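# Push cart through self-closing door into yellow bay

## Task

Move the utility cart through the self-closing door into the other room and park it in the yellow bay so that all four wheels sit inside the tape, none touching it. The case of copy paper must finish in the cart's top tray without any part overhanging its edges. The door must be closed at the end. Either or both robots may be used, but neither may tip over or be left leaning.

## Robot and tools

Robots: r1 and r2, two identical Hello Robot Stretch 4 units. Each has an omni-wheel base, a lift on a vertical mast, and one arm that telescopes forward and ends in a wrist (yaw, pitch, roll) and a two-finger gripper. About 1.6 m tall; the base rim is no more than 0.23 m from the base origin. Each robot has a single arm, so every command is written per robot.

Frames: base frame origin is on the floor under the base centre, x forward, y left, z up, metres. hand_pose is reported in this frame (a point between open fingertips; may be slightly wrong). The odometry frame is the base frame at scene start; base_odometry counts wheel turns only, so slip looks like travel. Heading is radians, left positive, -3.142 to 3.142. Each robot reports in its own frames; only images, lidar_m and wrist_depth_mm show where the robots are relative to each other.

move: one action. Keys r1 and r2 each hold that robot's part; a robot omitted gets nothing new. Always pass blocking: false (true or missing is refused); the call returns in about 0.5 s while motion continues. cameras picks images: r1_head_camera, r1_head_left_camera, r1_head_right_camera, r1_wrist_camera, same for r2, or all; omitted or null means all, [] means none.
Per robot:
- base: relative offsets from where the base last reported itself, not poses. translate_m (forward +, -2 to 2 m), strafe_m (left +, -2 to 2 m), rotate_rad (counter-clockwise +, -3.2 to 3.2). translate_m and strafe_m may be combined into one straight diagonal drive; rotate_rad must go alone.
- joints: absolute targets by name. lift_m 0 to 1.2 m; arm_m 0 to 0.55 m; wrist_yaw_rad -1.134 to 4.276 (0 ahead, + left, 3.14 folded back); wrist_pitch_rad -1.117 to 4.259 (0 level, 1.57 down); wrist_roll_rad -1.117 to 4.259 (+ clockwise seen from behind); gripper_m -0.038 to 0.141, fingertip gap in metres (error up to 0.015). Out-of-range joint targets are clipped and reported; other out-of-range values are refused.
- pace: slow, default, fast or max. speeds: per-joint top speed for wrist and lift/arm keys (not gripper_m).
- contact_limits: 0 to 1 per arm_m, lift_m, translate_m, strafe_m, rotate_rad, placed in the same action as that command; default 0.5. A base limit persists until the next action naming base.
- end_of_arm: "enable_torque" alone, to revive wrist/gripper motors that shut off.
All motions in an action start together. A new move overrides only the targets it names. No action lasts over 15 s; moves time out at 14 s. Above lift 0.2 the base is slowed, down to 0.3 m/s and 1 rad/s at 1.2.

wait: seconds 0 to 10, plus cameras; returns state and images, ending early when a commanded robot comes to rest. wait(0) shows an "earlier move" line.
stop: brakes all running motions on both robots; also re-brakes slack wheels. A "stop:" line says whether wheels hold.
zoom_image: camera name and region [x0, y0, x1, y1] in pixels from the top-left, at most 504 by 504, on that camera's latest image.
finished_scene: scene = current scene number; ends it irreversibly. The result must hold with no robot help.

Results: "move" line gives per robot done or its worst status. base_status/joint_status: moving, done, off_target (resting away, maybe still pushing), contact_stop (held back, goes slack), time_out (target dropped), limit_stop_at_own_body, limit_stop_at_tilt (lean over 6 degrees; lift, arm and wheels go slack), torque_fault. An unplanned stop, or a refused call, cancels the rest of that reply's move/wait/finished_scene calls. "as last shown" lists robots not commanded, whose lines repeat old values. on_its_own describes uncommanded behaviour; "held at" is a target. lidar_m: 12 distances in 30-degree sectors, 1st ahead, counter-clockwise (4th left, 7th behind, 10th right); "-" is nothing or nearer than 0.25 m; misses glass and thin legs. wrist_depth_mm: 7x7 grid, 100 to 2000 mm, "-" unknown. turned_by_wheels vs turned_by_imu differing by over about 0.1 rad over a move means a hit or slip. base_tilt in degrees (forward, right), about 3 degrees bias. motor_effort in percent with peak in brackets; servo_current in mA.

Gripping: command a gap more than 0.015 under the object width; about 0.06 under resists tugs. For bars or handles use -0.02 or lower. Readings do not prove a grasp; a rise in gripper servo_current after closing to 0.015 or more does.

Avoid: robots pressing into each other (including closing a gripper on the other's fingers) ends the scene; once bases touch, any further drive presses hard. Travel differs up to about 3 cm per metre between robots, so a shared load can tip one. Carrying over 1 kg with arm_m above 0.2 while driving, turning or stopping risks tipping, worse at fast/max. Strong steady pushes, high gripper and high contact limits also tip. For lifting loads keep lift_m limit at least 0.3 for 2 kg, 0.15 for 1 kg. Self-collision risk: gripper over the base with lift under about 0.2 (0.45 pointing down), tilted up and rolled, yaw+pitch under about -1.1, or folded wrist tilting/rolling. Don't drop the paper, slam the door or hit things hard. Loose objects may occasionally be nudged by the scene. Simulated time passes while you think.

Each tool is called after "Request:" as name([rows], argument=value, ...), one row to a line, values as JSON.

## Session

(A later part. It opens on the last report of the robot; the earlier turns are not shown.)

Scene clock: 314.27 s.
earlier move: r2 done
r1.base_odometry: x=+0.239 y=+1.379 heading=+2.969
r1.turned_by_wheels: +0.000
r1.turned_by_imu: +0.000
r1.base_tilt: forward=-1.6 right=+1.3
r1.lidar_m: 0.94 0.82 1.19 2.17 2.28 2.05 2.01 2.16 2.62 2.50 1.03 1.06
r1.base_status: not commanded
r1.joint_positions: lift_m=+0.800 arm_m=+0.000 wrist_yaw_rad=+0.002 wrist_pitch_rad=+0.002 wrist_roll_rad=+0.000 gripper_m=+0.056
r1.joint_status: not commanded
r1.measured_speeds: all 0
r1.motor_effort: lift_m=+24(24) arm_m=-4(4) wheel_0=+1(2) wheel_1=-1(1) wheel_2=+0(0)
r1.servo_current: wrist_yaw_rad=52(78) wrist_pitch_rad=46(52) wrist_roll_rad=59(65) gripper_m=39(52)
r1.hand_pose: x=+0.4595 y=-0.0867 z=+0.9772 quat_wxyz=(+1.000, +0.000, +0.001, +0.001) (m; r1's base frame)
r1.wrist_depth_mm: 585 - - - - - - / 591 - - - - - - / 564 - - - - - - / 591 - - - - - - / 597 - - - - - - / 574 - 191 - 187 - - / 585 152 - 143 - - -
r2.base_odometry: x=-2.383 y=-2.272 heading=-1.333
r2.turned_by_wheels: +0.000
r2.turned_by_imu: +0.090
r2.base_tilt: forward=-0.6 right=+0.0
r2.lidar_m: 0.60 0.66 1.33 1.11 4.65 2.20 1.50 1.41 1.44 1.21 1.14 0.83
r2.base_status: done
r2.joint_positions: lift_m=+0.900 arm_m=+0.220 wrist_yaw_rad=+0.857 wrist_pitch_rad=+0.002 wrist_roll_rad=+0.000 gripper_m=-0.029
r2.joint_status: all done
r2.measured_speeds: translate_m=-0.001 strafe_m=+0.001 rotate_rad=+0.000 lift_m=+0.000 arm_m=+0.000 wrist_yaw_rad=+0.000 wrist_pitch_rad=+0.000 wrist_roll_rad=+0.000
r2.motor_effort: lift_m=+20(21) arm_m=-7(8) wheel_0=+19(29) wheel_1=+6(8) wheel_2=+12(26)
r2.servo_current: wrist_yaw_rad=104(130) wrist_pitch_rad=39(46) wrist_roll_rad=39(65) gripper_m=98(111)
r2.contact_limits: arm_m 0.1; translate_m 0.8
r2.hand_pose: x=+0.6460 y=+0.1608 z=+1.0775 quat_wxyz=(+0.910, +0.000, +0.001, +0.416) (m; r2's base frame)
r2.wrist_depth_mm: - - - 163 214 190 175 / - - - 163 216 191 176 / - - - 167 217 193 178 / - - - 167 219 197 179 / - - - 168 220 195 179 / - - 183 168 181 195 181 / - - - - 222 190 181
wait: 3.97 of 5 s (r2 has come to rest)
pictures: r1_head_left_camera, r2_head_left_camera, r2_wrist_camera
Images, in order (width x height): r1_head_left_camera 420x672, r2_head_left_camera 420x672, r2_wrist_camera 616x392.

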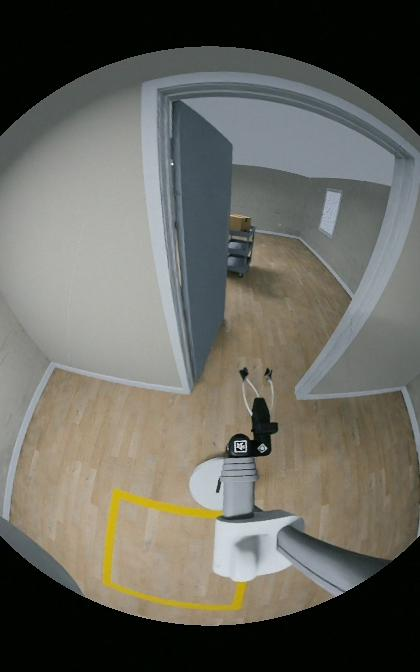

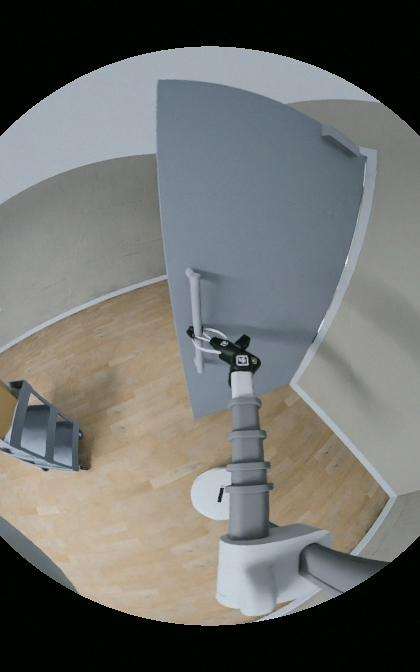

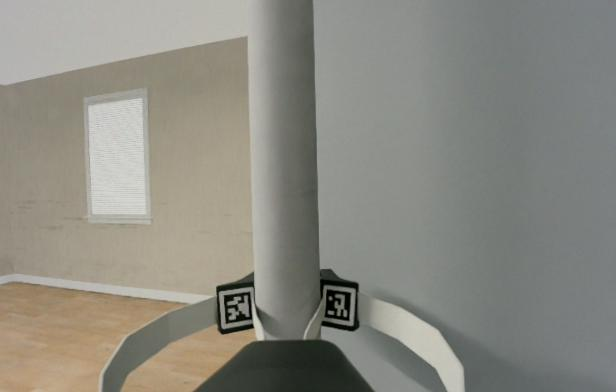

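Request:
move(r2={"base":{"translate_m":-0.17,"strafe_m":-0.12},"joints":{"wrist_yaw_rad":0.98},"speeds":{"wrist_yaw_rad":0.06},"pace":"slow","contact_limits":{"translate_m":0.8}}, blocking=false, cameras=[])

Request:
wait(seconds=5, cameras=["r2_wrist_camera","r2_head_left_camera","r1_head_left_camera"])

Scene clock: 320.70 s.
move: r2 moving
r1: as last shown
r1.lidar_m: 0.93 0.80 1.17 2.15 2.29 2.08 2.01 2.16 2.62 2.52 1.02 1.03
r1.motor_effort: lift_m=+24(24) arm_m=-4(4) wheel_0=+1(2) wheel_1=+0(1) wheel_2=+0(0)
r1.servo_current: wrist_yaw_rad=52(59) wrist_pitch_rad=46(46) wrist_roll_rad=46(65) gripper_m=39(46)
r1.wrist_depth_mm: 591 - - - - - - / 591 - - - - - - / 554 - - - - - - / 591 - - - - - - / 591 - - - - - - / 580 - 190 - 188 - - / 580 152 - 143 - - -
r2.base_odometry: x=-2.393 y=-2.263 heading=-1.330
r2.turned_by_wheels: +0.003
r2.turned_by_imu: +0.004
r2.base_tilt: forward=-0.7 right=+0.0
r2.lidar_m: 0.61 0.67 1.36 1.14 4.65 2.16 1.50 1.38 1.43 1.19 1.14 0.84
r2.base_status: translate_m moving; strafe_m moving
r2.joint_positions: lift_m=+0.900 arm_m=+0.220 wrist_yaw_rad=+0.875 wrist_pitch_rad=+0.002 wrist_roll_rad=+0.000 gripper_m=-0.029
r2.joint_status: wrist_yaw_rad moving
r2.measured_speeds: translate_m=-0.044 strafe_m=-0.032 rotate_rad=+0.003 lift_m=+0.000 arm_m=+0.000 wrist_yaw_rad=+0.057 wrist_pitch_rad=+0.000 wrist_roll_rad=+0.000
r2.motor_effort: lift_m=+21(21) arm_m=-7(7) wheel_0=+22(23) wheel_1=-5(5) wheel_2=+21(23)
r2.servo_current: wrist_yaw_rad=33(124) wrist_pitch_rad=39(46) wrist_roll_rad=46(59) gripper_m=98(111)
r2.contact_limits: arm_m 0.1; translate_m 0.8
r2.hand_pose: x=+0.6431 y=+0.1652 z=+1.0775 quat_wxyz=(+0.906, +0.000, +0.001, +0.424) (m; r2's base frame)
r2.wrist_depth_mm: - - - 165 215 190 176 / - - - 166 216 191 177 / - - - 166 218 193 178 / - - - 167 219 197 179 / - - - 167 221 196 180 / - - 185 168 180 196 181 / - - - - 220 187 181
pictures: none
No camera images: "cameras" was empty.

Scene clock: 323.47 s.
earlier move: r2 done
r1.base_odometry: x=+0.239 y=+1.379 heading=+2.969
r1.turned_by_wheels: +0.000
r1.turned_by_imu: +0.000
r1.base_tilt: forward=-1.6 right=+1.3
r1.lidar_m: 0.95 0.82 1.17 2.15 2.30 2.07 2.01 2.13 2.63 2.53 1.03 1.05
r1.base_status: not commanded
r1.joint_positions: lift_m=+0.800 arm_m=+0.000 wrist_yaw_rad=+0.002 wrist_pitch_rad=+0.002 wrist_roll_rad=+0.000 gripper_m=+0.056
r1.joint_status: not commanded
r1.measured_speeds: all 0
r1.motor_effort: lift_m=+24(24) arm_m=-4(4) wheel_0=+2(2) wheel_1=-1(1) wheel_2=+0(0)
r1.servo_current: wrist_yaw_rad=33(65) wrist_pitch_rad=46(52) wrist_roll_rad=46(72) gripper_m=33(52)
r1.hand_pose: x=+0.4595 y=-0.0867 z=+0.9772 quat_wxyz=(+1.000, +0.000, +0.001, +0.001) (m; r1's base frame)
r1.wrist_depth_mm: 591 - - - - - - / 591 - - - - - - / 564 - - - - - - / 591 - - - - - - / 591 - - - - - - / 585 - 190 - 187 - - / 580 163 182 153 - - -
r2.base_odometry: x=-2.540 y=-2.136 heading=-1.332
r2.turned_by_wheels: -0.002
r2.turned_by_imu: +0.001
r2.base_tilt: forward=-0.7 right=+0.0
r2.lidar_m: 0.58 0.62 1.43 1.29 4.66 1.89 1.30 1.22 1.26 1.20 1.11 0.98
r2.base_status: done
r2.joint_positions: lift_m=+0.900 arm_m=+0.220 wrist_yaw_rad=+0.977 wrist_pitch_rad=+0.002 wrist_roll_rad=+0.000 gripper_m=-0.029
r2.joint_status: all done
r2.measured_speeds: all 0
r2.motor_effort: lift_m=+20(21) arm_m=-7(7) wheel_0=+6(23) wheel_1=-6(7) wheel_2=+11(23)
r2.servo_current: wrist_yaw_rad=39(124) wrist_pitch_rad=46(52) wrist_roll_rad=46(59) gripper_m=104(111)
r2.contact_limits: arm_m 0.1; translate_m 0.8
r2.hand_pose: x=+0.6249 y=+0.1901 z=+1.0775 quat_wxyz=(+0.883, +0.000, +0.001, +0.469) (m; r2's base frame)
r2.wrist_depth_mm: - - - 162 220 202 190 / - - - 163 223 203 191 / - - - 164 225 206 192 / - - - 165 226 206 193 / 1138 - - 167 227 207 193 / - - 185 167 180 208 195 / - 1205 - - 226 201 196
wait: 2.77 of 5 s (r2 has come to rest)
pictures: r1_head_left_camera, r2_head_left_camera, r2_wrist_camera
Images, in order (width x height): r1_head_left_camera 420x672, r2_head_left_camera 420x672, r2_wrist_camera 616x392.

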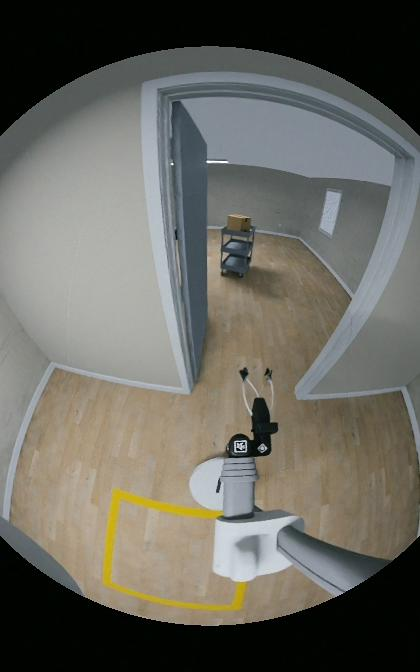

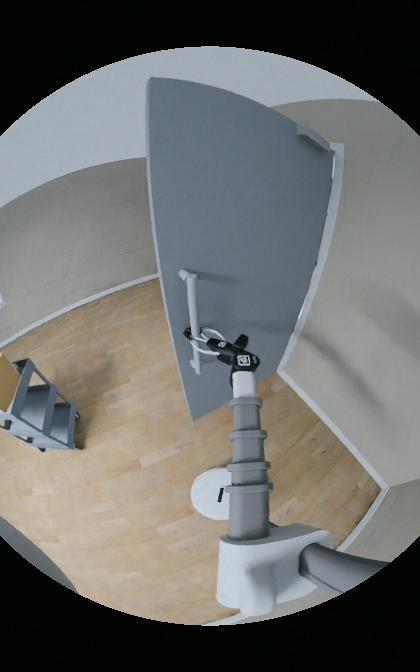

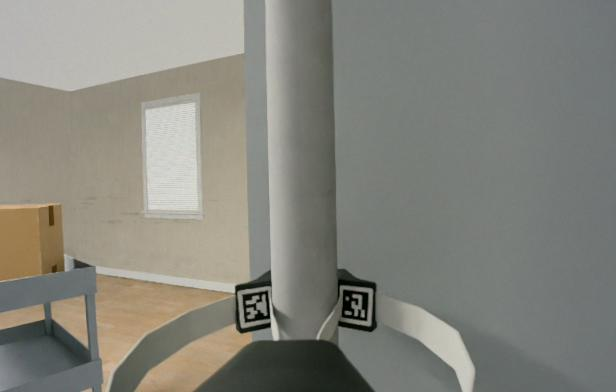

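Request:
move(r1={"base":{"translate_m":1.1},"pace":"default","contact_limits":{"translate_m":0.2}}, blocking=false, cameras=[])

Request:
wait(seconds=7, cameras=["r1_wrist_camera","r1_head_camera","r1_head_left_camera","r2_wrist_camera"])

Request:
zoom_image(camera="r1_head_camera", region=[60, 60, 360, 400])

Scene clock: 337.43 s.
move: r1 moving
r1.base_odometry: x=+0.208 y=+1.385 heading=+2.969
r1.turned_by_wheels: +0.000
r1.turned_by_imu: +0.000
r1.base_tilt: forward=-1.6 right=+1.3
r1.lidar_m: 0.91 0.79 1.11 2.15 2.28 2.10 2.04 2.18 2.59 2.41 1.01 1.05
r1.base_status: translate_m moving
r1.joint_positions: lift_m=+0.800 arm_m=+0.000 wrist_yaw_rad=+0.002 wrist_pitch_rad=+0.002 wrist_roll_rad=+0.000 gripper_m=+0.056
r1.joint_status: not commanded
r1.measured_speeds: translate_m=+0.122 strafe_m=-0.001 rotate_rad=-0.004 lift_m=+0.000 arm_m=+0.000 wrist_yaw_rad=+0.000 wrist_pitch_rad=+0.000 wrist_roll_rad=+0.000
r1.motor_effort: lift_m=+24(24) arm_m=-4(4) wheel_0=+6(8) wheel_1=+4(7) wheel_2=-9(9)
r1.servo_current: wrist_yaw_rad=52(65) wrist_pitch_rad=46(52) wrist_roll_rad=39(59) gripper_m=39(46)
r1.contact_limits: translate_m 0.2
r1.hand_pose: x=+0.4595 y=-0.0867 z=+0.9772 quat_wxyz=(+1.000, +0.000, +0.001, +0.001) (m; r1's base frame)
r1.wrist_depth_mm: 574 - - - - - - / 574 - - - - - - / 580 - - - - - - / 574 - - - - - - / 574 - - - - - - / 574 - 190 - 188 - - / 580 151 189 153 - - -
r2: as last shown
r2.turned_by_wheels: +0.000
r2.turned_by_imu: +0.000
r2.base_tilt: forward=-0.6 right=+0.1
r2.lidar_m: 0.60 0.60 1.41 1.28 4.67 1.91 1.32 1.20 1.26 1.24 1.14 0.97
r2.motor_effort: lift_m=+21(21) arm_m=-7(7) wheel_0=+6(6) wheel_1=-6(7) wheel_2=+11(11)
r2.servo_current: wrist_yaw_rad=39(52) wrist_pitch_rad=39(46) wrist_roll_rad=46(59) gripper_m=104(111)
r2.contact_limits: arm_m 0.1; translate_m 0.8
r2.wrist_depth_mm: - - - 162 222 202 189 / - - - 163 224 203 191 / - - - 164 225 204 192 / - - - 166 225 205 192 / 1118 - - 167 228 207 194 / - - 185 167 180 208 195 / - 1205 - - 227 200 196
pictures: none
No camera images: "cameras" was empty.

Scene clock: 342.10 s.
earlier move: r1 done
r1.base_odometry: x=-0.844 y=+1.568 heading=+2.969
r1.turned_by_wheels: +0.000
r1.turned_by_imu: +0.000
r1.base_tilt: forward=-1.6 right=+1.3
r1.lidar_m: 0.70 0.29 0.25 - 0.25 0.38 3.13 3.32 0.76 0.95 2.77 3.92
r1.base_status: done
r1.joint_positions: lift_m=+0.800 arm_m=+0.000 wrist_yaw_rad=+0.002 wrist_pitch_rad=+0.002 wrist_roll_rad=+0.000 gripper_m=+0.056
r1.joint_status: not commanded
r1.measured_speeds: all 0
r1.motor_effort: lift_m=+23(24) arm_m=-4(4) wheel_0=+2(8) wheel_1=+0(8) wheel_2=+0(10)
r1.servo_current: wrist_yaw_rad=78(78) wrist_pitch_rad=46(52) wrist_roll_rad=33(72) gripper_m=33(52)
r1.contact_limits: translate_m 0.2
r1.hand_pose: x=+0.4595 y=-0.0867 z=+0.9772 quat_wxyz=(+1.000, +0.000, +0.001, +0.001) (m; r1's base frame)
r1.wrist_depth_mm: 399 554 - - - - - / 424 559 - - - - - / 418 554 - - - - - / 421 554 - - - - - / 418 554 - - - - - / 415 549 193 - 187 - - / 397 480 - 143 - - -
r2.base_odometry: x=-2.540 y=-2.136 heading=-1.332
r2.turned_by_wheels: +0.000
r2.turned_by_imu: +0.001
r2.base_tilt: forward=-0.6 right=+0.1
r2.lidar_m: 0.62 0.62 1.40 1.27 4.67 1.90 1.30 1.20 1.24 1.22 1.15 1.00
r2.base_status: not commanded
r2.joint_positions: lift_m=+0.900 arm_m=+0.220 wrist_yaw_rad=+0.977 wrist_pitch_rad=+0.002 wrist_roll_rad=+0.000 gripper_m=-0.029
r2.joint_status: not commanded
r2.measured_speeds: all 0
r2.motor_effort: lift_m=+21(21) arm_m=-7(7) wheel_0=+6(6) wheel_1=-6(7) wheel_2=+11(11)
r2.servo_current: wrist_yaw_rad=39(72) wrist_pitch_rad=39(46) wrist_roll_rad=52(65) gripper_m=104(111)
r2.contact_limits: arm_m 0.1; translate_m 0.8
r2.hand_pose: x=+0.6249 y=+0.1901 z=+1.0775 quat_wxyz=(+0.883, +0.000, +0.001, +0.469) (m; r2's base frame)
r2.wrist_depth_mm: - - - 163 221 202 190 / - - - 164 224 203 191 / - - - 164 224 205 192 / - - - 165 226 205 193 / 1138 - - 166 228 207 193 / - - 185 167 179 207 195 / - 1229 - - 226 200 195
wait: 4.67 of 7 s (r1 has come to rest)
pictures: r1_head_camera, r1_head_left_camera, r1_wrist_camera, r2_wrist_camera
Images, in order (width x height): r1_head_camera 420x560, r1_head_left_camera 420x672, r1_wrist_camera 616x392, r2_wrist_camera 616x392.

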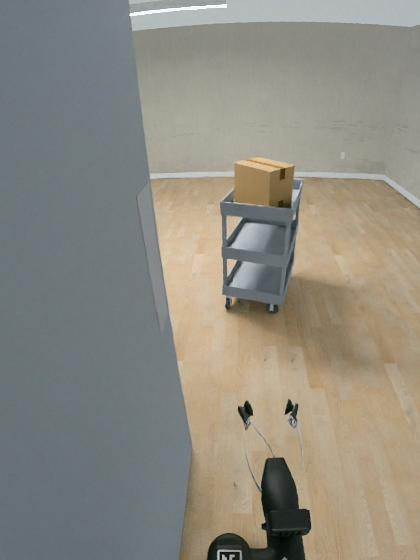

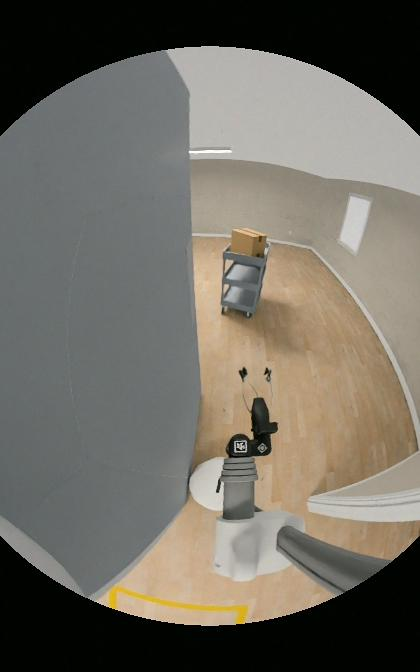

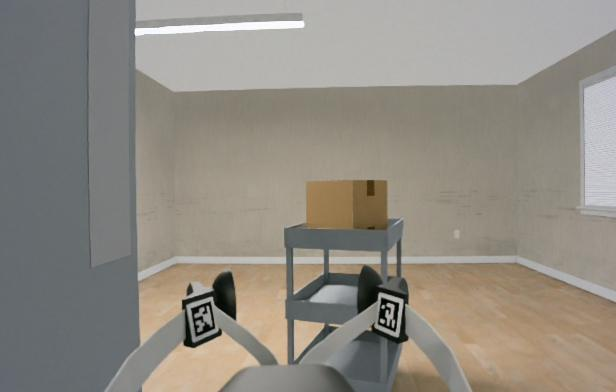

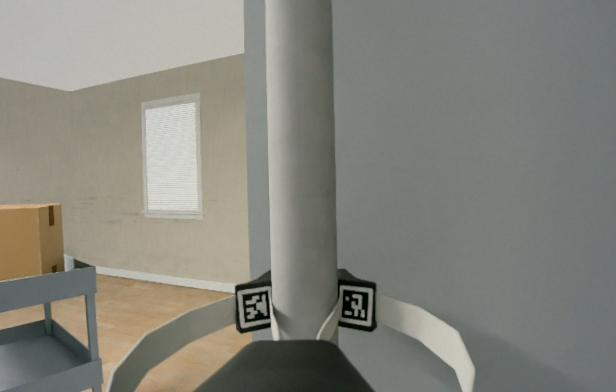

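Scaled by 1.482 from the camera's 420x560 image, which has a finer 600x800 frame.

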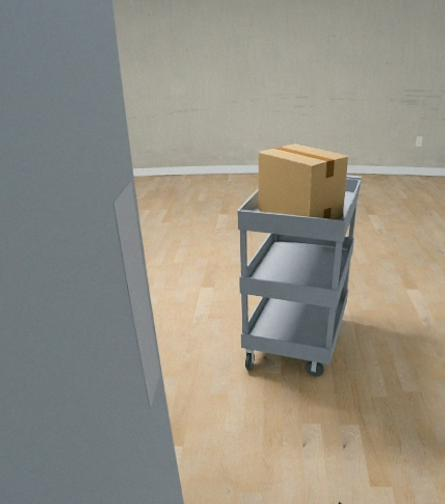

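Request:
move(r1={"base":{"strafe_m":-0.22},"contact_limits":{"strafe_m":0.2}}, blocking=false, cameras=[])

Request:
wait(seconds=3, cameras=[])

Request:
move(r1={"base":{"translate_m":0.6},"contact_limits":{"translate_m":0.2}}, blocking=false, cameras=[])

Request:
wait(seconds=4, cameras=["r1_wrist_camera","r1_head_camera","r1_head_left_camera"])

Request:
zoom_image(camera="r1_head_camera", region=[60, 60, 400, 450])

Scene clock: 373.60 s.
move: r1 moving
r1.base_odometry: x=-0.838 y=+1.603 heading=+2.969
r1.turned_by_wheels: +0.000
r1.turned_by_imu: +0.000
r1.base_tilt: forward=-1.5 right=+1.3
r1.lidar_m: 0.83 0.31 0.25 0.25 0.25 3.19 3.13 3.31 0.74 0.93 2.71 3.90
r1.base_status: strafe_m moving
r1.joint_positions: lift_m=+0.800 arm_m=+0.000 wrist_yaw_rad=+0.002 wrist_pitch_rad=+0.002 wrist_roll_rad=+0.000 gripper_m=+0.056
r1.joint_status: not commanded
r1.measured_speeds: translate_m=+0.001 strafe_m=-0.141 rotate_rad=-0.005 lift_m=+0.000 arm_m=+0.000 wrist_yaw_rad=+0.000 wrist_pitch_rad=+0.000 wrist_roll_rad=+0.000
r1.motor_effort: lift_m=+23(23) arm_m=-4(4) wheel_0=+7(10) wheel_1=-9(10) wheel_2=-1(1)
r1.servo_current: wrist_yaw_rad=39(52) wrist_pitch_rad=52(52) wrist_roll_rad=46(59) gripper_m=39(46)
r1.contact_limits: strafe_m 0.2
r1.hand_pose: x=+0.4595 y=-0.0867 z=+0.9772 quat_wxyz=(+1.000, +0.000, +0.001, +0.001) (m; r1's base frame)
r1.wrist_depth_mm: 455 - - - - - - / 459 - - - - - - / 462 - - - - - - / 462 - - - - - - / 442 - - - - - - / 455 - 193 - 187 - - / 436 525 - 143 - - -
r2: as last shown
r2.turned_by_imu: +0.000
r2.base_tilt: forward=-0.7 right=+0.0
r2.lidar_m: 0.61 0.60 1.42 1.29 4.67 1.88 1.27 1.21 1.26 1.22 1.12 1.00
r2.motor_effort: lift_m=+20(21) arm_m=-7(7) wheel_0=+6(6) wheel_1=-6(7) wheel_2=+11(11)
r2.servo_current: wrist_yaw_rad=46(46) wrist_pitch_rad=39(46) wrist_roll_rad=39(52) gripper_m=111(111)
r2.contact_limits: arm_m 0.1; translate_m 0.8
r2.wrist_depth_mm: - - - 162 222 202 189 / - - - 164 223 203 190 / - - - 164 225 205 192 / - - - 166 225 206 193 / 1138 - - 166 228 207 194 / - - 185 167 180 208 195 / - 1205 - - 227 201 195
pictures: none
No camera images: "cameras" was empty.

Scene clock: 375.13 s.
earlier move: r1 done
r1.base_odometry: x=-0.807 y=+1.784 heading=+2.970
r1.turned_by_wheels: +0.000
r1.turned_by_imu: -0.001
r1.base_tilt: forward=-1.6 right=+1.3
r1.lidar_m: 1.80 0.58 0.41 0.39 0.41 3.19 3.14 3.26 0.58 0.99 2.53 3.60
r1.base_status: done
r1.joint_positions: lift_m=+0.800 arm_m=+0.000 wrist_yaw_rad=+0.002 wrist_pitch_rad=+0.002 wrist_roll_rad=+0.000 gripper_m=+0.056
r1.joint_status: not commanded
r1.measured_speeds: all 0
r1.motor_effort: lift_m=+23(24) arm_m=-4(4) wheel_0=+2(12) wheel_1=+0(11) wheel_2=+0(1)
r1.servo_current: wrist_yaw_rad=26(72) wrist_pitch_rad=39(52) wrist_roll_rad=39(65) gripper_m=39(52)
r1.contact_limits: strafe_m 0.2
r1.hand_pose: x=+0.4595 y=-0.0867 z=+0.9772 quat_wxyz=(+1.000, +0.000, +0.001, +0.001) (m; r1's base frame)
r1.wrist_depth_mm: - - - - - - - / - - - - - - - / - - - - - - - / - - - 1808 - - - / - - - - - - - / - - 193 - 188 - - / - - - 143 - - -
r2.base_odometry: x=-2.540 y=-2.136 heading=-1.332
r2.turned_by_wheels: +0.000
r2.turned_by_imu: +0.000
r2.base_tilt: forward=-0.6 right=+0.0
r2.lidar_m: 0.61 0.63 1.44 1.29 4.67 1.90 1.28 1.21 1.25 1.23 1.13 1.00
r2.base_status: not commanded
r2.joint_positions: lift_m=+0.900 arm_m=+0.220 wrist_yaw_rad=+0.977 wrist_pitch_rad=+0.002 wrist_roll_rad=+0.000 gripper_m=-0.029
r2.joint_status: not commanded
r2.measured_speeds: all 0
r2.motor_effort: lift_m=+21(21) arm_m=-7(7) wheel_0=+6(6) wheel_1=-6(7) wheel_2=+11(11)
r2.servo_current: wrist_yaw_rad=52(59) wrist_pitch_rad=39(46) wrist_roll_rad=52(59) gripper_m=104(111)
r2.contact_limits: arm_m 0.1; translate_m 0.8
r2.hand_pose: x=+0.6249 y=+0.1901 z=+1.0775 quat_wxyz=(+0.883, +0.000, +0.001, +0.469) (m; r2's base frame)
r2.wrist_depth_mm: - - - 162 222 202 190 / - - - 164 224 203 191 / - - - 164 224 205 192 / - - - 165 225 205 193 / 1138 - - 167 228 207 194 / - - 185 167 179 208 195 / - 1229 - - 227 201 195
wait: 1.53 of 3 s (r1 has come to rest)
pictures: none
No camera images: "cameras" was empty.

Scene clock: 375.63 s.
move: r1 moving
r1.base_odometry: x=-0.838 y=+1.790 heading=+2.970
r1.turned_by_wheels: +0.000
r1.turned_by_imu: +0.000
r1.base_tilt: forward=-1.6 right=+1.3
r1.lidar_m: 1.77 0.55 0.42 0.39 0.42 3.23 3.18 3.26 0.59 1.16 2.54 3.60
r1.base_status: translate_m moving
r1.joint_positions: lift_m=+0.800 arm_m=+0.000 wrist_yaw_rad=+0.002 wrist_pitch_rad=+0.002 wrist_roll_rad=+0.000 gripper_m=+0.056
r1.joint_status: not commanded
r1.measured_speeds: translate_m=+0.121 strafe_m=+0.001 rotate_rad=-0.002 lift_m=+0.000 arm_m=+0.000 wrist_yaw_rad=+0.000 wrist_pitch_rad=+0.000 wrist_roll_rad=+0.000
r1.motor_effort: lift_m=+23(23) arm_m=-4(4) wheel_0=+6(8) wheel_1=+5(6) wheel_2=-8(10)
r1.servo_current: wrist_yaw_rad=59(65) wrist_pitch_rad=46(46) wrist_roll_rad=52(59) gripper_m=39(46)
r1.contact_limits: translate_m 0.2
r1.hand_pose: x=+0.4595 y=-0.0867 z=+0.9772 quat_wxyz=(+1.000, +0.000, +0.001, +0.001) (m; r1's base frame)
r1.wrist_depth_mm: - - - - - - - / - - - - - - - / - - - - - - - / - - - 1708 - - - / - - - - - - - / - - 194 - 187 - - / - - - 137 - - -
r2: as last shown
r2.base_tilt: forward=-0.7 right=+0.1
r2.lidar_m: 0.61 0.62 1.39 1.25 4.65 1.88 1.31 1.20 1.25 1.23 1.13 0.97
r2.motor_effort: lift_m=+21(21) arm_m=-7(7) wheel_0=+6(6) wheel_1=-6(7) wheel_2=+10(11)
r2.servo_current: wrist_yaw_rad=46(52) wrist_pitch_rad=39(46) wrist_roll_rad=33(52) gripper_m=104(104)
r2.contact_limits: arm_m 0.1; translate_m 0.8
r2.wrist_depth_mm: - - - 162 221 202 190 / - - - 164 224 202 191 / - - - 164 225 205 192 / - - - 165 226 206 193 / 1160 - - 167 228 206 194 / - - 184 167 180 208 195 / - 1229 - - 226 201 195
pictures: none
No camera images: "cameras" was empty.

Scene clock: 378.63 s.
earlier move: r1 done
r1.base_odometry: x=-1.398 y=+1.887 heading=+2.970
r1.turned_by_wheels: +0.000
r1.turned_by_imu: +0.000
r1.base_tilt: forward=-1.6 right=+1.2
r1.lidar_m: 1.22 3.12 0.37 0.36 0.41 0.60 3.76 0.95 1.19 2.43 2.56 3.66
r1.base_status: done
r1.joint_positions: lift_m=+0.800 arm_m=+0.000 wrist_yaw_rad=+0.002 wrist_pitch_rad=+0.002 wrist_roll_rad=+0.000 gripper_m=+0.056
r1.joint_status: not commanded
r1.measured_speeds: all 0
r1.motor_effort: lift_m=+23(24) arm_m=-4(4) wheel_0=+2(9) wheel_1=+3(8) wheel_2=+1(10)
r1.servo_current: wrist_yaw_rad=52(72) wrist_pitch_rad=52(52) wrist_roll_rad=46(72) gripper_m=39(46)
r1.contact_limits: translate_m 0.2
r1.hand_pose: x=+0.4595 y=-0.0867 z=+0.9772 quat_wxyz=(+1.000, +0.000, +0.001, +0.001) (m; r1's base frame)
r1.wrist_depth_mm: - - - - - - - / - - - - - - - / - - - - - - - / - - - 1118 - - - / - - - 1118 - - - / - - 191 - 187 - - / - - 177 137 - - -
r2.base_odometry: x=-2.540 y=-2.136 heading=-1.332
r2.turned_by_wheels: +0.000
r2.turned_by_imu: +0.000
r2.base_tilt: forward=-0.6 right=+0.0
r2.lidar_m: 0.58 0.60 1.41 1.28 4.67 1.88 1.28 1.20 1.22 1.20 1.13 0.98
r2.base_status: not commanded
r2.joint_positions: lift_m=+0.900 arm_m=+0.220 wrist_yaw_rad=+0.977 wrist_pitch_rad=+0.002 wrist_roll_rad=+0.000 gripper_m=-0.029
r2.joint_status: not commanded
r2.measured_speeds: all 0
r2.motor_effort: lift_m=+20(21) arm_m=-7(7) wheel_0=+6(6) wheel_1=-6(7) wheel_2=+11(11)
r2.servo_current: wrist_yaw_rad=59(59) wrist_pitch_rad=39(46) wrist_roll_rad=52(65) gripper_m=104(111)
r2.contact_limits: arm_m 0.1; translate_m 0.8
r2.hand_pose: x=+0.6249 y=+0.1901 z=+1.0775 quat_wxyz=(+0.883, +0.000, +0.001, +0.469) (m; r2's base frame)
r2.wrist_depth_mm: - - - 162 222 202 190 / - - - 164 224 204 191 / - - - 164 225 205 192 / - - - 165 226 205 193 / 1138 - - 167 228 206 194 / - - 185 167 180 207 195 / - 1205 - - 227 200 195
wait: 3.00 of 4 s (r1 has come to rest)
pictures: r1_head_camera, r1_head_left_camera, r1_wrist_camera
Images, in order (width x height): r1_head_camera 420x560, r1_head_left_camera 420x672, r1_wrist_camera 616x392.

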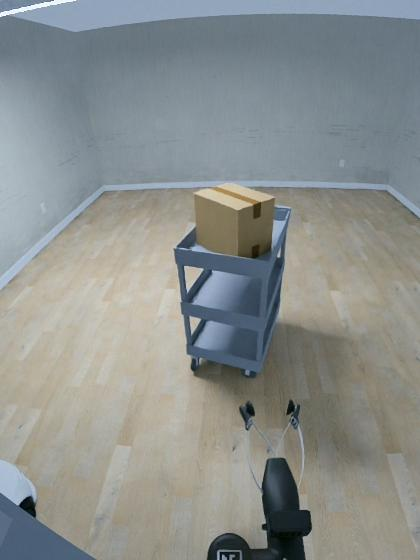

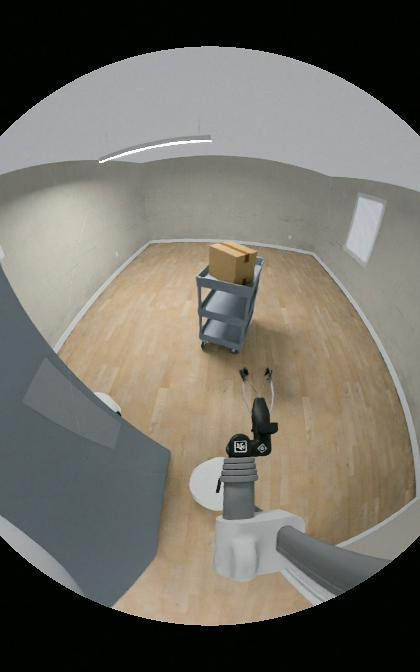

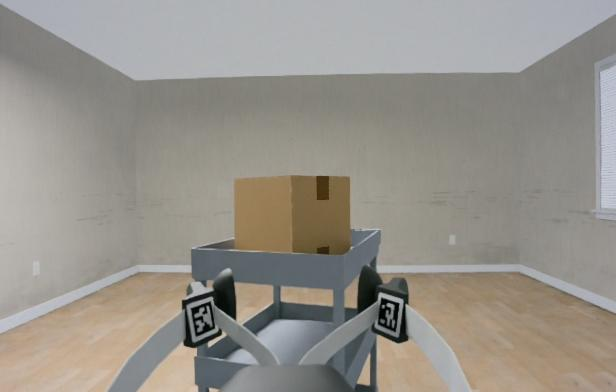

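Scaled by 1.292 from the camera's 420x560 image, which has a finer 600x800 frame.

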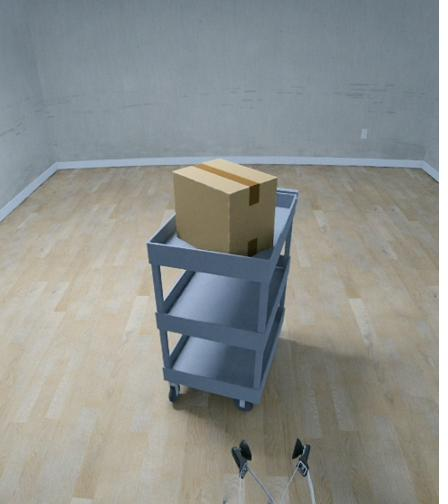

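Request:
move(r1={"base":{"translate_m":1.2,"strafe_m":-0.95}}, blocking=false, cameras=[])

Request:
wait(seconds=8, cameras=["r1_head_left_camera"])

Request:
move(r1={"base":{"translate_m":1.7}}, blocking=false, cameras=[])

Request:
wait(seconds=9, cameras=[])

Request:
move(r1={"base":{"rotate_rad":2.7}}, blocking=false, cameras=[])

Request:
wait(seconds=5, cameras=["r1_wrist_camera","r1_head_camera","r1_head_left_camera"])

Request:
zoom_image(camera="r1_head_camera", region=[0, 60, 420, 500])

Scene clock: 405.13 s.
move: r1 moving
r1.base_odometry: x=-1.420 y=+1.912 heading=+2.970
r1.turned_by_wheels: +0.000
r1.turned_by_imu: +0.000
r1.base_tilt: forward=-1.6 right=+1.3
r1.lidar_m: 1.19 3.11 0.40 0.39 0.43 0.64 3.81 0.98 1.25 2.41 2.56 3.64
r1.base_status: translate_m moving; strafe_m moving
r1.joint_positions: lift_m=+0.800 arm_m=+0.000 wrist_yaw_rad=+0.002 wrist_pitch_rad=+0.002 wrist_roll_rad=+0.000 gripper_m=+0.056
r1.joint_status: not commanded
r1.measured_speeds: translate_m=+0.104 strafe_m=-0.081 rotate_rad=+0.006 lift_m=+0.000 arm_m=+0.000 wrist_yaw_rad=+0.000 wrist_pitch_rad=+0.000 wrist_roll_rad=+0.000
r1.motor_effort: lift_m=+23(23) arm_m=-4(4) wheel_0=+10(10) wheel_1=-4(4) wheel_2=-7(9)
r1.servo_current: wrist_yaw_rad=33(72) wrist_pitch_rad=39(46) wrist_roll_rad=46(72) gripper_m=46(46)
r1.hand_pose: x=+0.4595 y=-0.0867 z=+0.9772 quat_wxyz=(+1.000, +0.000, +0.001, +0.001) (m; r1's base frame)
r1.wrist_depth_mm: - - - - - - - / - - - - - - - / - - - - - - - / - - - 1098 - - - / - - 1281 1078 - - - / - - 193 - 188 - - / - - - 137 - - -
r2: as last shown
r2.base_tilt: forward=-0.7 right=+0.1
r2.lidar_m: 0.59 0.59 1.40 1.27 4.67 1.87 1.29 1.21 1.26 1.22 1.13 1.01
r2.motor_effort: lift_m=+21(21) arm_m=-7(7) wheel_0=+6(6) wheel_1=-6(7) wheel_2=+10(11)
r2.servo_current: wrist_yaw_rad=52(52) wrist_pitch_rad=39(46) wrist_roll_rad=46(52) gripper_m=104(104)
r2.contact_limits: arm_m 0.1; translate_m 0.8
r2.wrist_depth_mm: - - - 161 221 202 190 / - - - 164 224 203 191 / - - - 164 225 205 192 / - - - 165 226 206 193 / 1160 - - 166 228 207 193 / - - 185 166 180 208 195 / - 1182 - - 226 201 196
pictures: none
No camera images: "cameras" was empty.

Scene clock: 411.13 s.
earlier move: r1 done
r1.base_odometry: x=-2.418 y=+3.028 heading=+2.970
r1.turned_by_wheels: +0.000
r1.turned_by_imu: -0.004
r1.base_tilt: forward=-1.6 right=+1.3
r1.lidar_m: 3.77 0.79 0.70 0.70 1.62 1.92 2.00 2.14 1.61 1.55 1.64 2.34
r1.base_status: done
r1.joint_positions: lift_m=+0.800 arm_m=+0.000 wrist_yaw_rad=+0.002 wrist_pitch_rad=+0.002 wrist_roll_rad=+0.000 gripper_m=+0.056
r1.joint_status: not commanded
r1.measured_speeds: all 0
r1.motor_effort: lift_m=+24(24) arm_m=-4(4) wheel_0=+0(12) wheel_1=-2(6) wheel_2=+1(10)
r1.servo_current: wrist_yaw_rad=52(72) wrist_pitch_rad=39(52) wrist_roll_rad=46(72) gripper_m=39(52)
r1.hand_pose: x=+0.4595 y=-0.0867 z=+0.9772 quat_wxyz=(+1.000, +0.000, +0.001, +0.001) (m; r1's base frame)
r1.wrist_depth_mm: - - - - - - - / - - - - - - - / - - - - - - - / - - - - - - - / - - - - - - - / - - 194 - 188 - - / - - - 153 - - -
r2.base_odometry: x=-2.540 y=-2.136 heading=-1.332
r2.turned_by_wheels: +0.000
r2.turned_by_imu: +0.001
r2.base_tilt: forward=-0.6 right=+0.0
r2.lidar_m: 0.58 0.60 1.42 1.28 4.66 1.87 1.29 1.19 1.23 1.21 1.10 1.01
r2.base_status: not commanded
r2.joint_positions: lift_m=+0.900 arm_m=+0.220 wrist_yaw_rad=+0.977 wrist_pitch_rad=+0.002 wrist_roll_rad=+0.000 gripper_m=-0.029
r2.joint_status: not commanded
r2.measured_speeds: all 0
r2.motor_effort: lift_m=+21(21) arm_m=-7(7) wheel_0=+5(7) wheel_1=-7(7) wheel_2=+11(11)
r2.servo_current: wrist_yaw_rad=52(65) wrist_pitch_rad=39(46) wrist_roll_rad=39(59) gripper_m=98(111)
r2.contact_limits: arm_m 0.1; translate_m 0.8
r2.hand_pose: x=+0.6249 y=+0.1901 z=+1.0775 quat_wxyz=(+0.883, +0.000, +0.001, +0.469) (m; r2's base frame)
r2.wrist_depth_mm: - - - 161 221 202 189 / - - - 164 224 204 190 / - - - 164 224 204 192 / - - - 165 226 206 193 / 1138 - - 166 229 207 193 / - - 185 167 180 208 195 / - 1205 - - 226 201 195
wait: 6.00 of 8 s (r1 has come to rest)
pictures: r1_head_left_camera
Images, in order (width x height): r1_head_left_camera 420x672.

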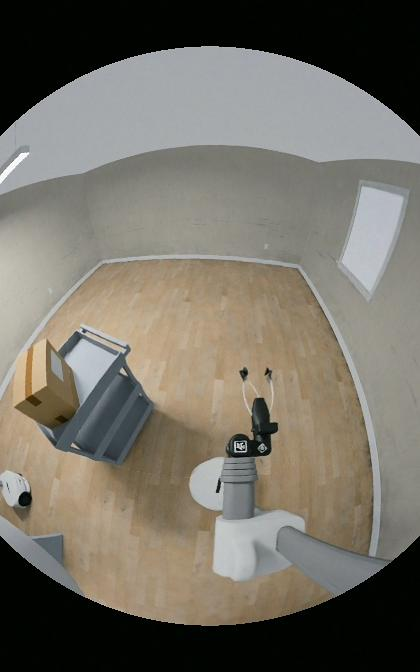

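Scene clock: 411.63 s.
move: r1 moving
r1.base_odometry: x=-2.449 y=+3.033 heading=+2.970
r1.turned_by_wheels: +0.000
r1.turned_by_imu: +0.000
r1.base_tilt: forward=-1.6 right=+1.3
r1.lidar_m: 3.72 0.78 0.66 0.69 1.63 1.92 2.04 2.15 1.59 1.54 1.64 2.31
r1.base_status: translate_m moving
r1.joint_positions: lift_m=+0.800 arm_m=+0.000 wrist_yaw_rad=+0.002 wrist_pitch_rad=+0.002 wrist_roll_rad=+0.000 gripper_m=+0.056
r1.joint_status: not commanded
r1.measured_speeds: translate_m=+0.121 strafe_m=-0.001 rotate_rad=+0.003 lift_m=+0.000 arm_m=+0.000 wrist_yaw_rad=+0.000 wrist_pitch_rad=+0.000 wrist_roll_rad=+0.000
r1.motor_effort: lift_m=+23(23) arm_m=-4(4) wheel_0=+5(8) wheel_1=+8(8) wheel_2=-10(10)
r1.servo_current: wrist_yaw_rad=46(65) wrist_pitch_rad=46(52) wrist_roll_rad=52(59) gripper_m=46(46)
r1.hand_pose: x=+0.4595 y=-0.0867 z=+0.9772 quat_wxyz=(+1.000, +0.000, +0.001, +0.001) (m; r1's base frame)
r1.wrist_depth_mm: - - - - - - - / - - - - - - - / - - - - - - - / - - - - - - - / - - - - - - - / - - 193 - 188 - - / - - - 153 - - -
r2: as last shown
r2.turned_by_imu: +0.000
r2.base_tilt: forward=-0.7 right=+0.1
r2.lidar_m: 0.60 0.62 1.43 1.27 4.67 1.84 1.28 1.21 1.25 1.21 1.12 0.99
r2.motor_effort: lift_m=+21(21) arm_m=-7(7) wheel_0=+6(6) wheel_1=-6(7) wheel_2=+11(11)
r2.servo_current: wrist_yaw_rad=39(52) wrist_pitch_rad=39(46) wrist_roll_rad=52(59) gripper_m=104(111)
r2.contact_limits: arm_m 0.1; translate_m 0.8
r2.wrist_depth_mm: - - - 162 222 202 190 / - - - 164 224 204 191 / - - - 164 225 205 193 / - - - 165 226 205 193 / 1138 - - 166 228 207 193 / - - 185 167 180 208 195 / - 1205 - - 227 201 195
pictures: none
No camera images: "cameras" was empty.

Scene clock: 418.30 s.
earlier move: r1 done
r1.base_odometry: x=-4.093 y=+3.318 heading=+2.970
r1.turned_by_wheels: +0.000
r1.turned_by_imu: +0.000
r1.base_tilt: forward=-1.6 right=+1.3
r1.lidar_m: 2.05 2.19 3.12 3.07 1.29 1.15 3.90 2.24 1.67 1.61 1.73 2.12
r1.base_status: done
r1.joint_positions: lift_m=+0.800 arm_m=+0.000 wrist_yaw_rad=+0.002 wrist_pitch_rad=+0.002 wrist_roll_rad=+0.000 gripper_m=+0.056
r1.joint_status: not commanded
r1.measured_speeds: all 0
r1.motor_effort: lift_m=+23(24) arm_m=-4(4) wheel_0=+1(9) wheel_1=+2(8) wheel_2=+1(10)
r1.servo_current: wrist_yaw_rad=52(78) wrist_pitch_rad=52(52) wrist_roll_rad=39(78) gripper_m=52(52)
r1.hand_pose: x=+0.4595 y=-0.0867 z=+0.9772 quat_wxyz=(+1.000, +0.000, +0.001, +0.001) (m; r1's base frame)
r1.wrist_depth_mm: - - - - - - - / - - - - - - - / - - - - - - - / - - - - - - - / - - - - - - - / - - 190 - 187 - - / - 140 - 136 - - -
r2.base_odometry: x=-2.540 y=-2.136 heading=-1.332
r2.turned_by_wheels: +0.000
r2.turned_by_imu: +0.001
r2.base_tilt: forward=-0.6 right=+0.1
r2.lidar_m: 0.62 0.60 1.40 1.27 4.67 1.90 1.28 1.20 1.24 1.23 1.13 1.00
r2.base_status: not commanded
r2.joint_positions: lift_m=+0.900 arm_m=+0.220 wrist_yaw_rad=+0.977 wrist_pitch_rad=+0.002 wrist_roll_rad=+0.000 gripper_m=-0.029
r2.joint_status: not commanded
r2.measured_speeds: all 0
r2.motor_effort: lift_m=+20(21) arm_m=-7(7) wheel_0=+6(7) wheel_1=-6(7) wheel_2=+10(11)
r2.servo_current: wrist_yaw_rad=52(72) wrist_pitch_rad=46(52) wrist_roll_rad=46(65) gripper_m=98(117)
r2.contact_limits: arm_m 0.1; translate_m 0.8
r2.hand_pose: x=+0.6249 y=+0.1901 z=+1.0775 quat_wxyz=(+0.883, +0.000, +0.001, +0.469) (m; r2's base frame)
r2.wrist_depth_mm: - - - 162 221 202 190 / - - - 164 223 203 191 / - - - 163 226 205 192 / - - - 165 226 207 193 / 1118 - - 166 228 206 194 / - - 185 166 180 208 195 / - 1205 - - 227 200 196
wait: 6.67 of 9 s (r1 has come to rest)
pictures: none
No camera images: "cameras" was empty.

Scene clock: 418.80 s.
move: r1 moving
r1.base_odometry: x=-4.093 y=+3.318 heading=-3.061
r1.turned_by_wheels: +0.252
r1.turned_by_imu: +0.252
r1.base_tilt: forward=-1.6 right=+1.3
r1.lidar_m: 2.09 2.49 3.07 3.09 1.15 1.14 3.17 1.89 1.61 1.64 1.94 2.07
r1.base_status: rotate_rad moving
r1.joint_positions: lift_m=+0.800 arm_m=+0.000 wrist_yaw_rad=+0.002 wrist_pitch_rad=+0.002 wrist_roll_rad=+0.000 gripper_m=+0.056
r1.joint_status: not commanded
r1.measured_speeds: translate_m=+0.001 strafe_m=+0.001 rotate_rad=+0.974 lift_m=+0.000 arm_m=+0.000 wrist_yaw_rad=+0.000 wrist_pitch_rad=+0.000 wrist_roll_rad=+0.000
r1.motor_effort: lift_m=+23(23) arm_m=-4(4) wheel_0=-9(9) wheel_1=-7(7) wheel_2=-6(7)
r1.servo_current: wrist_yaw_rad=52(65) wrist_pitch_rad=46(52) wrist_roll_rad=52(65) gripper_m=39(52)
r1.hand_pose: x=+0.4595 y=-0.0868 z=+0.9772 quat_wxyz=(+1.000, +0.000, +0.001, +0.001) (m; r1's base frame)
r1.wrist_depth_mm: - - - - - - - / - - - - - - - / - - - - - - - / - - - - - - - / - - - - - - - / - - 193 - 187 - - / - - - 137 - - -
r2: as last shown
r2.turned_by_imu: +0.000
r2.lidar_m: 0.57 0.63 1.41 1.28 4.65 1.89 1.27 1.20 1.25 1.22 1.14 0.98
r2.motor_effort: lift_m=+21(21) arm_m=-7(7) wheel_0=+6(7) wheel_1=-6(7) wheel_2=+11(11)
r2.servo_current: wrist_yaw_rad=46(59) wrist_pitch_rad=46(46) wrist_roll_rad=52(59) gripper_m=111(111)
r2.contact_limits: arm_m 0.1; translate_m 0.8
r2.wrist_depth_mm: - - - 162 221 202 190 / - - - 164 224 203 190 / - - - 164 225 205 191 / - - - 165 226 206 193 / 1138 - - 166 227 207 193 / - - 185 166 180 208 195 / - 1182 - - 227 201 196
pictures: none
No camera images: "cameras" was empty.

Scene clock: 420.93 s.
earlier move: r1 done
r1.base_odometry: x=-4.093 y=+3.318 heading=-0.613
r1.turned_by_wheels: +2.448
r1.turned_by_imu: +2.461
r1.base_tilt: forward=-1.6 right=+1.3
r1.lidar_m: 1.14 3.70 2.11 1.67 1.58 1.74 2.12 2.10 2.27 3.15 3.07 1.22
r1.base_status: done
r1.joint_positions: lift_m=+0.800 arm_m=+0.000 wrist_yaw_rad=+0.002 wrist_pitch_rad=+0.002 wrist_roll_rad=+0.000 gripper_m=+0.056
r1.joint_status: not commanded
r1.measured_speeds: all 0
r1.motor_effort: lift_m=+23(23) arm_m=-4(4) wheel_0=-4(11) wheel_1=+0(9) wheel_2=-2(9)
r1.servo_current: wrist_yaw_rad=39(65) wrist_pitch_rad=39(52) wrist_roll_rad=52(72) gripper_m=39(52)
r1.hand_pose: x=+0.4595 y=-0.0868 z=+0.9772 quat_wxyz=(+1.000, +0.000, +0.001, +0.001) (m; r1's base frame)
r1.wrist_depth_mm: - - - - - - - / - - - - - - - / - - - - - - - / - - - 1336 - - - / - - - 1336 1336 - - / - - 193 - 187 - - / - - - 137 - - -
r2.base_odometry: x=-2.540 y=-2.136 heading=-1.332
r2.turned_by_wheels: +0.000
r2.turned_by_imu: +0.000
r2.base_tilt: forward=-0.6 right=+0.0
r2.lidar_m: 0.61 0.59 1.38 1.28 4.67 1.88 1.30 1.20 1.24 1.22 1.13 1.00
r2.base_status: not commanded
r2.joint_positions: lift_m=+0.900 arm_m=+0.220 wrist_yaw_rad=+0.977 wrist_pitch_rad=+0.002 wrist_roll_rad=+0.000 gripper_m=-0.029
r2.joint_status: not commanded
r2.measured_speeds: all 0
r2.motor_effort: lift_m=+21(21) arm_m=-7(7) wheel_0=+6(7) wheel_1=-6(7) wheel_2=+11(11)
r2.servo_current: wrist_yaw_rad=39(59) wrist_pitch_rad=46(52) wrist_roll_rad=59(59) gripper_m=104(111)
r2.contact_limits: arm_m 0.1; translate_m 0.8
r2.hand_pose: x=+0.6249 y=+0.1901 z=+1.0775 quat_wxyz=(+0.883, +0.000, +0.001, +0.469) (m; r2's base frame)
r2.wrist_depth_mm: - - - 162 220 202 190 / - - - 164 224 204 190 / - - - 164 224 205 192 / - - - 165 226 206 192 / 1138 - - 166 227 207 193 / - - 185 167 180 208 195 / - 1205 - - 226 201 196
wait: 2.13 of 5 s (r1 has come to rest)
pictures: r1_head_camera, r1_head_left_camera, r1_wrist_camera
Images, in order (width x height): r1_head_camera 420x560, r1_head_left_camera 420x672, r1_wrist_camera 616x392.

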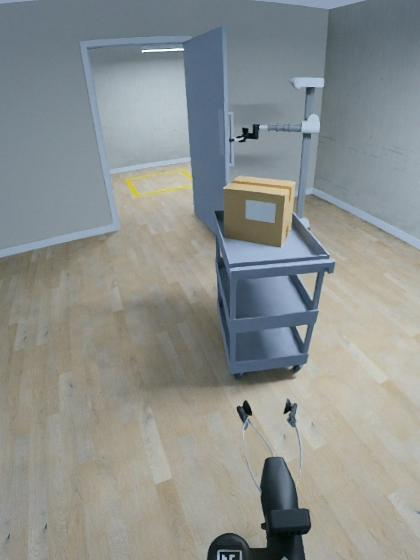

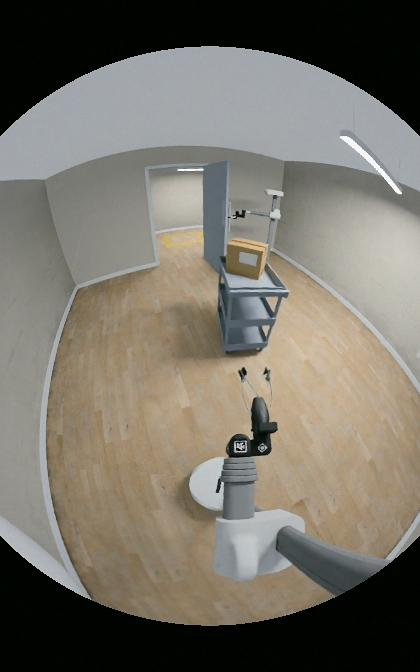

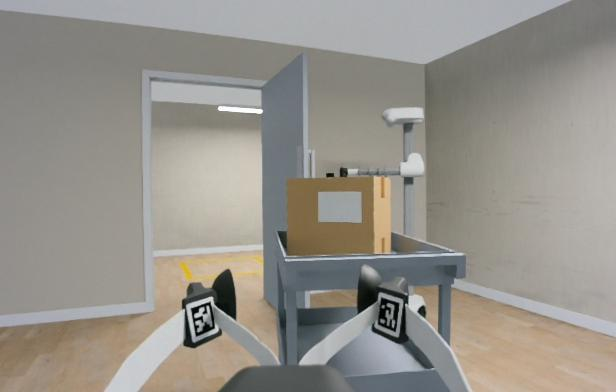

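Scaled by 1.145 from the camera's 420x560 image, which has a finer 600x800 frame.

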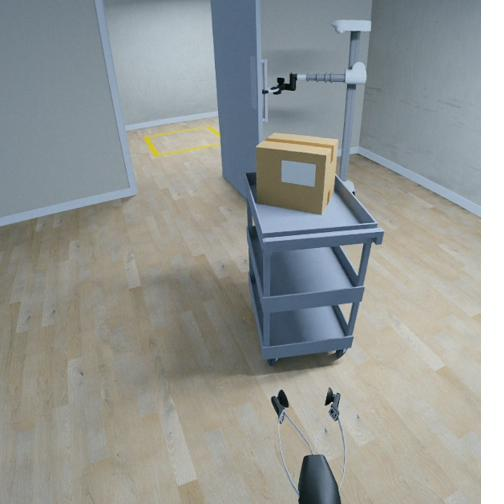

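Request:
move(blocking=false, cameras=["r1_wrist_camera","r1_head_camera"])

Scene clock: 446.27 s.
r1.base_odometry: x=-4.093 y=+3.318 heading=-0.613
r1.turned_by_wheels: +0.000
r1.turned_by_imu: +0.000
r1.base_tilt: forward=-1.6 right=+1.3
r1.lidar_m: 1.13 3.70 2.10 1.67 1.59 1.74 2.12 2.07 2.25 3.16 3.08 1.22
r1.base_status: done
r1.joint_positions: lift_m=+0.800 arm_m=+0.000 wrist_yaw_rad=+0.002 wrist_pitch_rad=+0.002 wrist_roll_rad=+0.000 gripper_m=+0.056
r1.joint_status: not commanded
r1.measured_speeds: all 0
r1.motor_effort: lift_m=+23(23) arm_m=-4(4) wheel_0=-4(11) wheel_1=+0(9) wheel_2=-2(9)
r1.servo_current: wrist_yaw_rad=39(65) wrist_pitch_rad=46(52) wrist_roll_rad=46(72) gripper_m=46(52)
r1.hand_pose: x=+0.4595 y=-0.0868 z=+0.9772 quat_wxyz=(+1.000, +0.000, +0.001, +0.001) (m; r1's base frame)
r1.wrist_depth_mm: - - - - - - - / - - - - - - - / - - - - - - - / - - - 1366 - - - / - - - 1336 1336 - - / - - 195 - 187 - - / - - - 137 - - -
r2.base_odometry: x=-2.540 y=-2.136 heading=-1.332
r2.turned_by_wheels: +0.000
r2.turned_by_imu: +0.000
r2.base_tilt: forward=-0.6 right=+0.0
r2.lidar_m: 0.59 0.60 1.41 1.28 4.67 1.86 1.29 1.20 1.24 1.25 1.14 1.00
r2.base_status: not commanded
r2.joint_positions: lift_m=+0.900 arm_m=+0.220 wrist_yaw_rad=+0.977 wrist_pitch_rad=+0.002 wrist_roll_rad=+0.000 gripper_m=-0.029
r2.joint_status: not commanded
r2.measured_speeds: all 0
r2.motor_effort: lift_m=+21(21) arm_m=-7(7) wheel_0=+6(7) wheel_1=-6(7) wheel_2=+11(11)
r2.servo_current: wrist_yaw_rad=52(59) wrist_pitch_rad=39(52) wrist_roll_rad=52(59) gripper_m=104(111)
r2.contact_limits: arm_m 0.1; translate_m 0.8
r2.hand_pose: x=+0.6249 y=+0.1901 z=+1.0775 quat_wxyz=(+0.883, +0.000, +0.001, +0.469) (m; r2's base frame)
r2.wrist_depth_mm: - - - 162 222 202 190 / - - - 164 223 202 191 / - - - 164 225 205 192 / - - - 165 226 206 193 / 1138 - - 166 228 206 193 / - - 184 167 180 208 195 / - 1229 - - 226 201 196
pictures: r1_head_camera, r1_wrist_camera
Images, in order (width x height): r1_head_camera 420x560, r1_wrist_camera 616x392.

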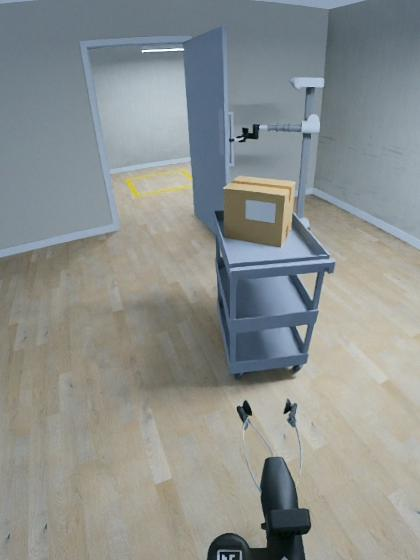

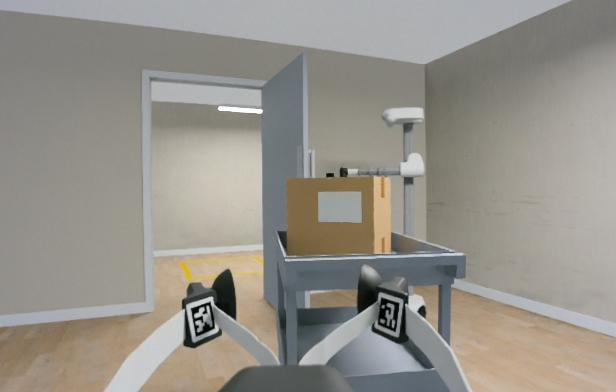

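Request:
zoom_image(camera="r1_wrist_camera", region=[250, 160, 490, 392])

Request:
zoom_image(camera="r1_head_camera", region=[200, 160, 350, 390])

Scaled by 2.100.

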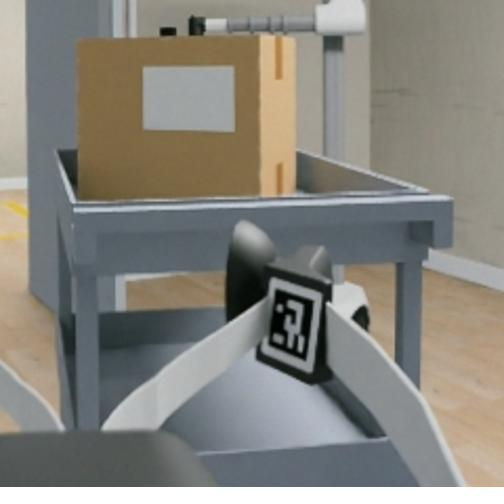

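Scaled by 2.191 from the camera's 420x560 image, which has a finer 600x800 frame.

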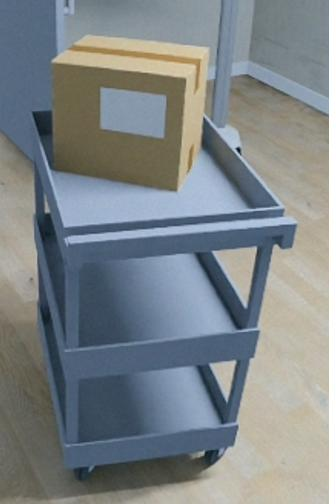

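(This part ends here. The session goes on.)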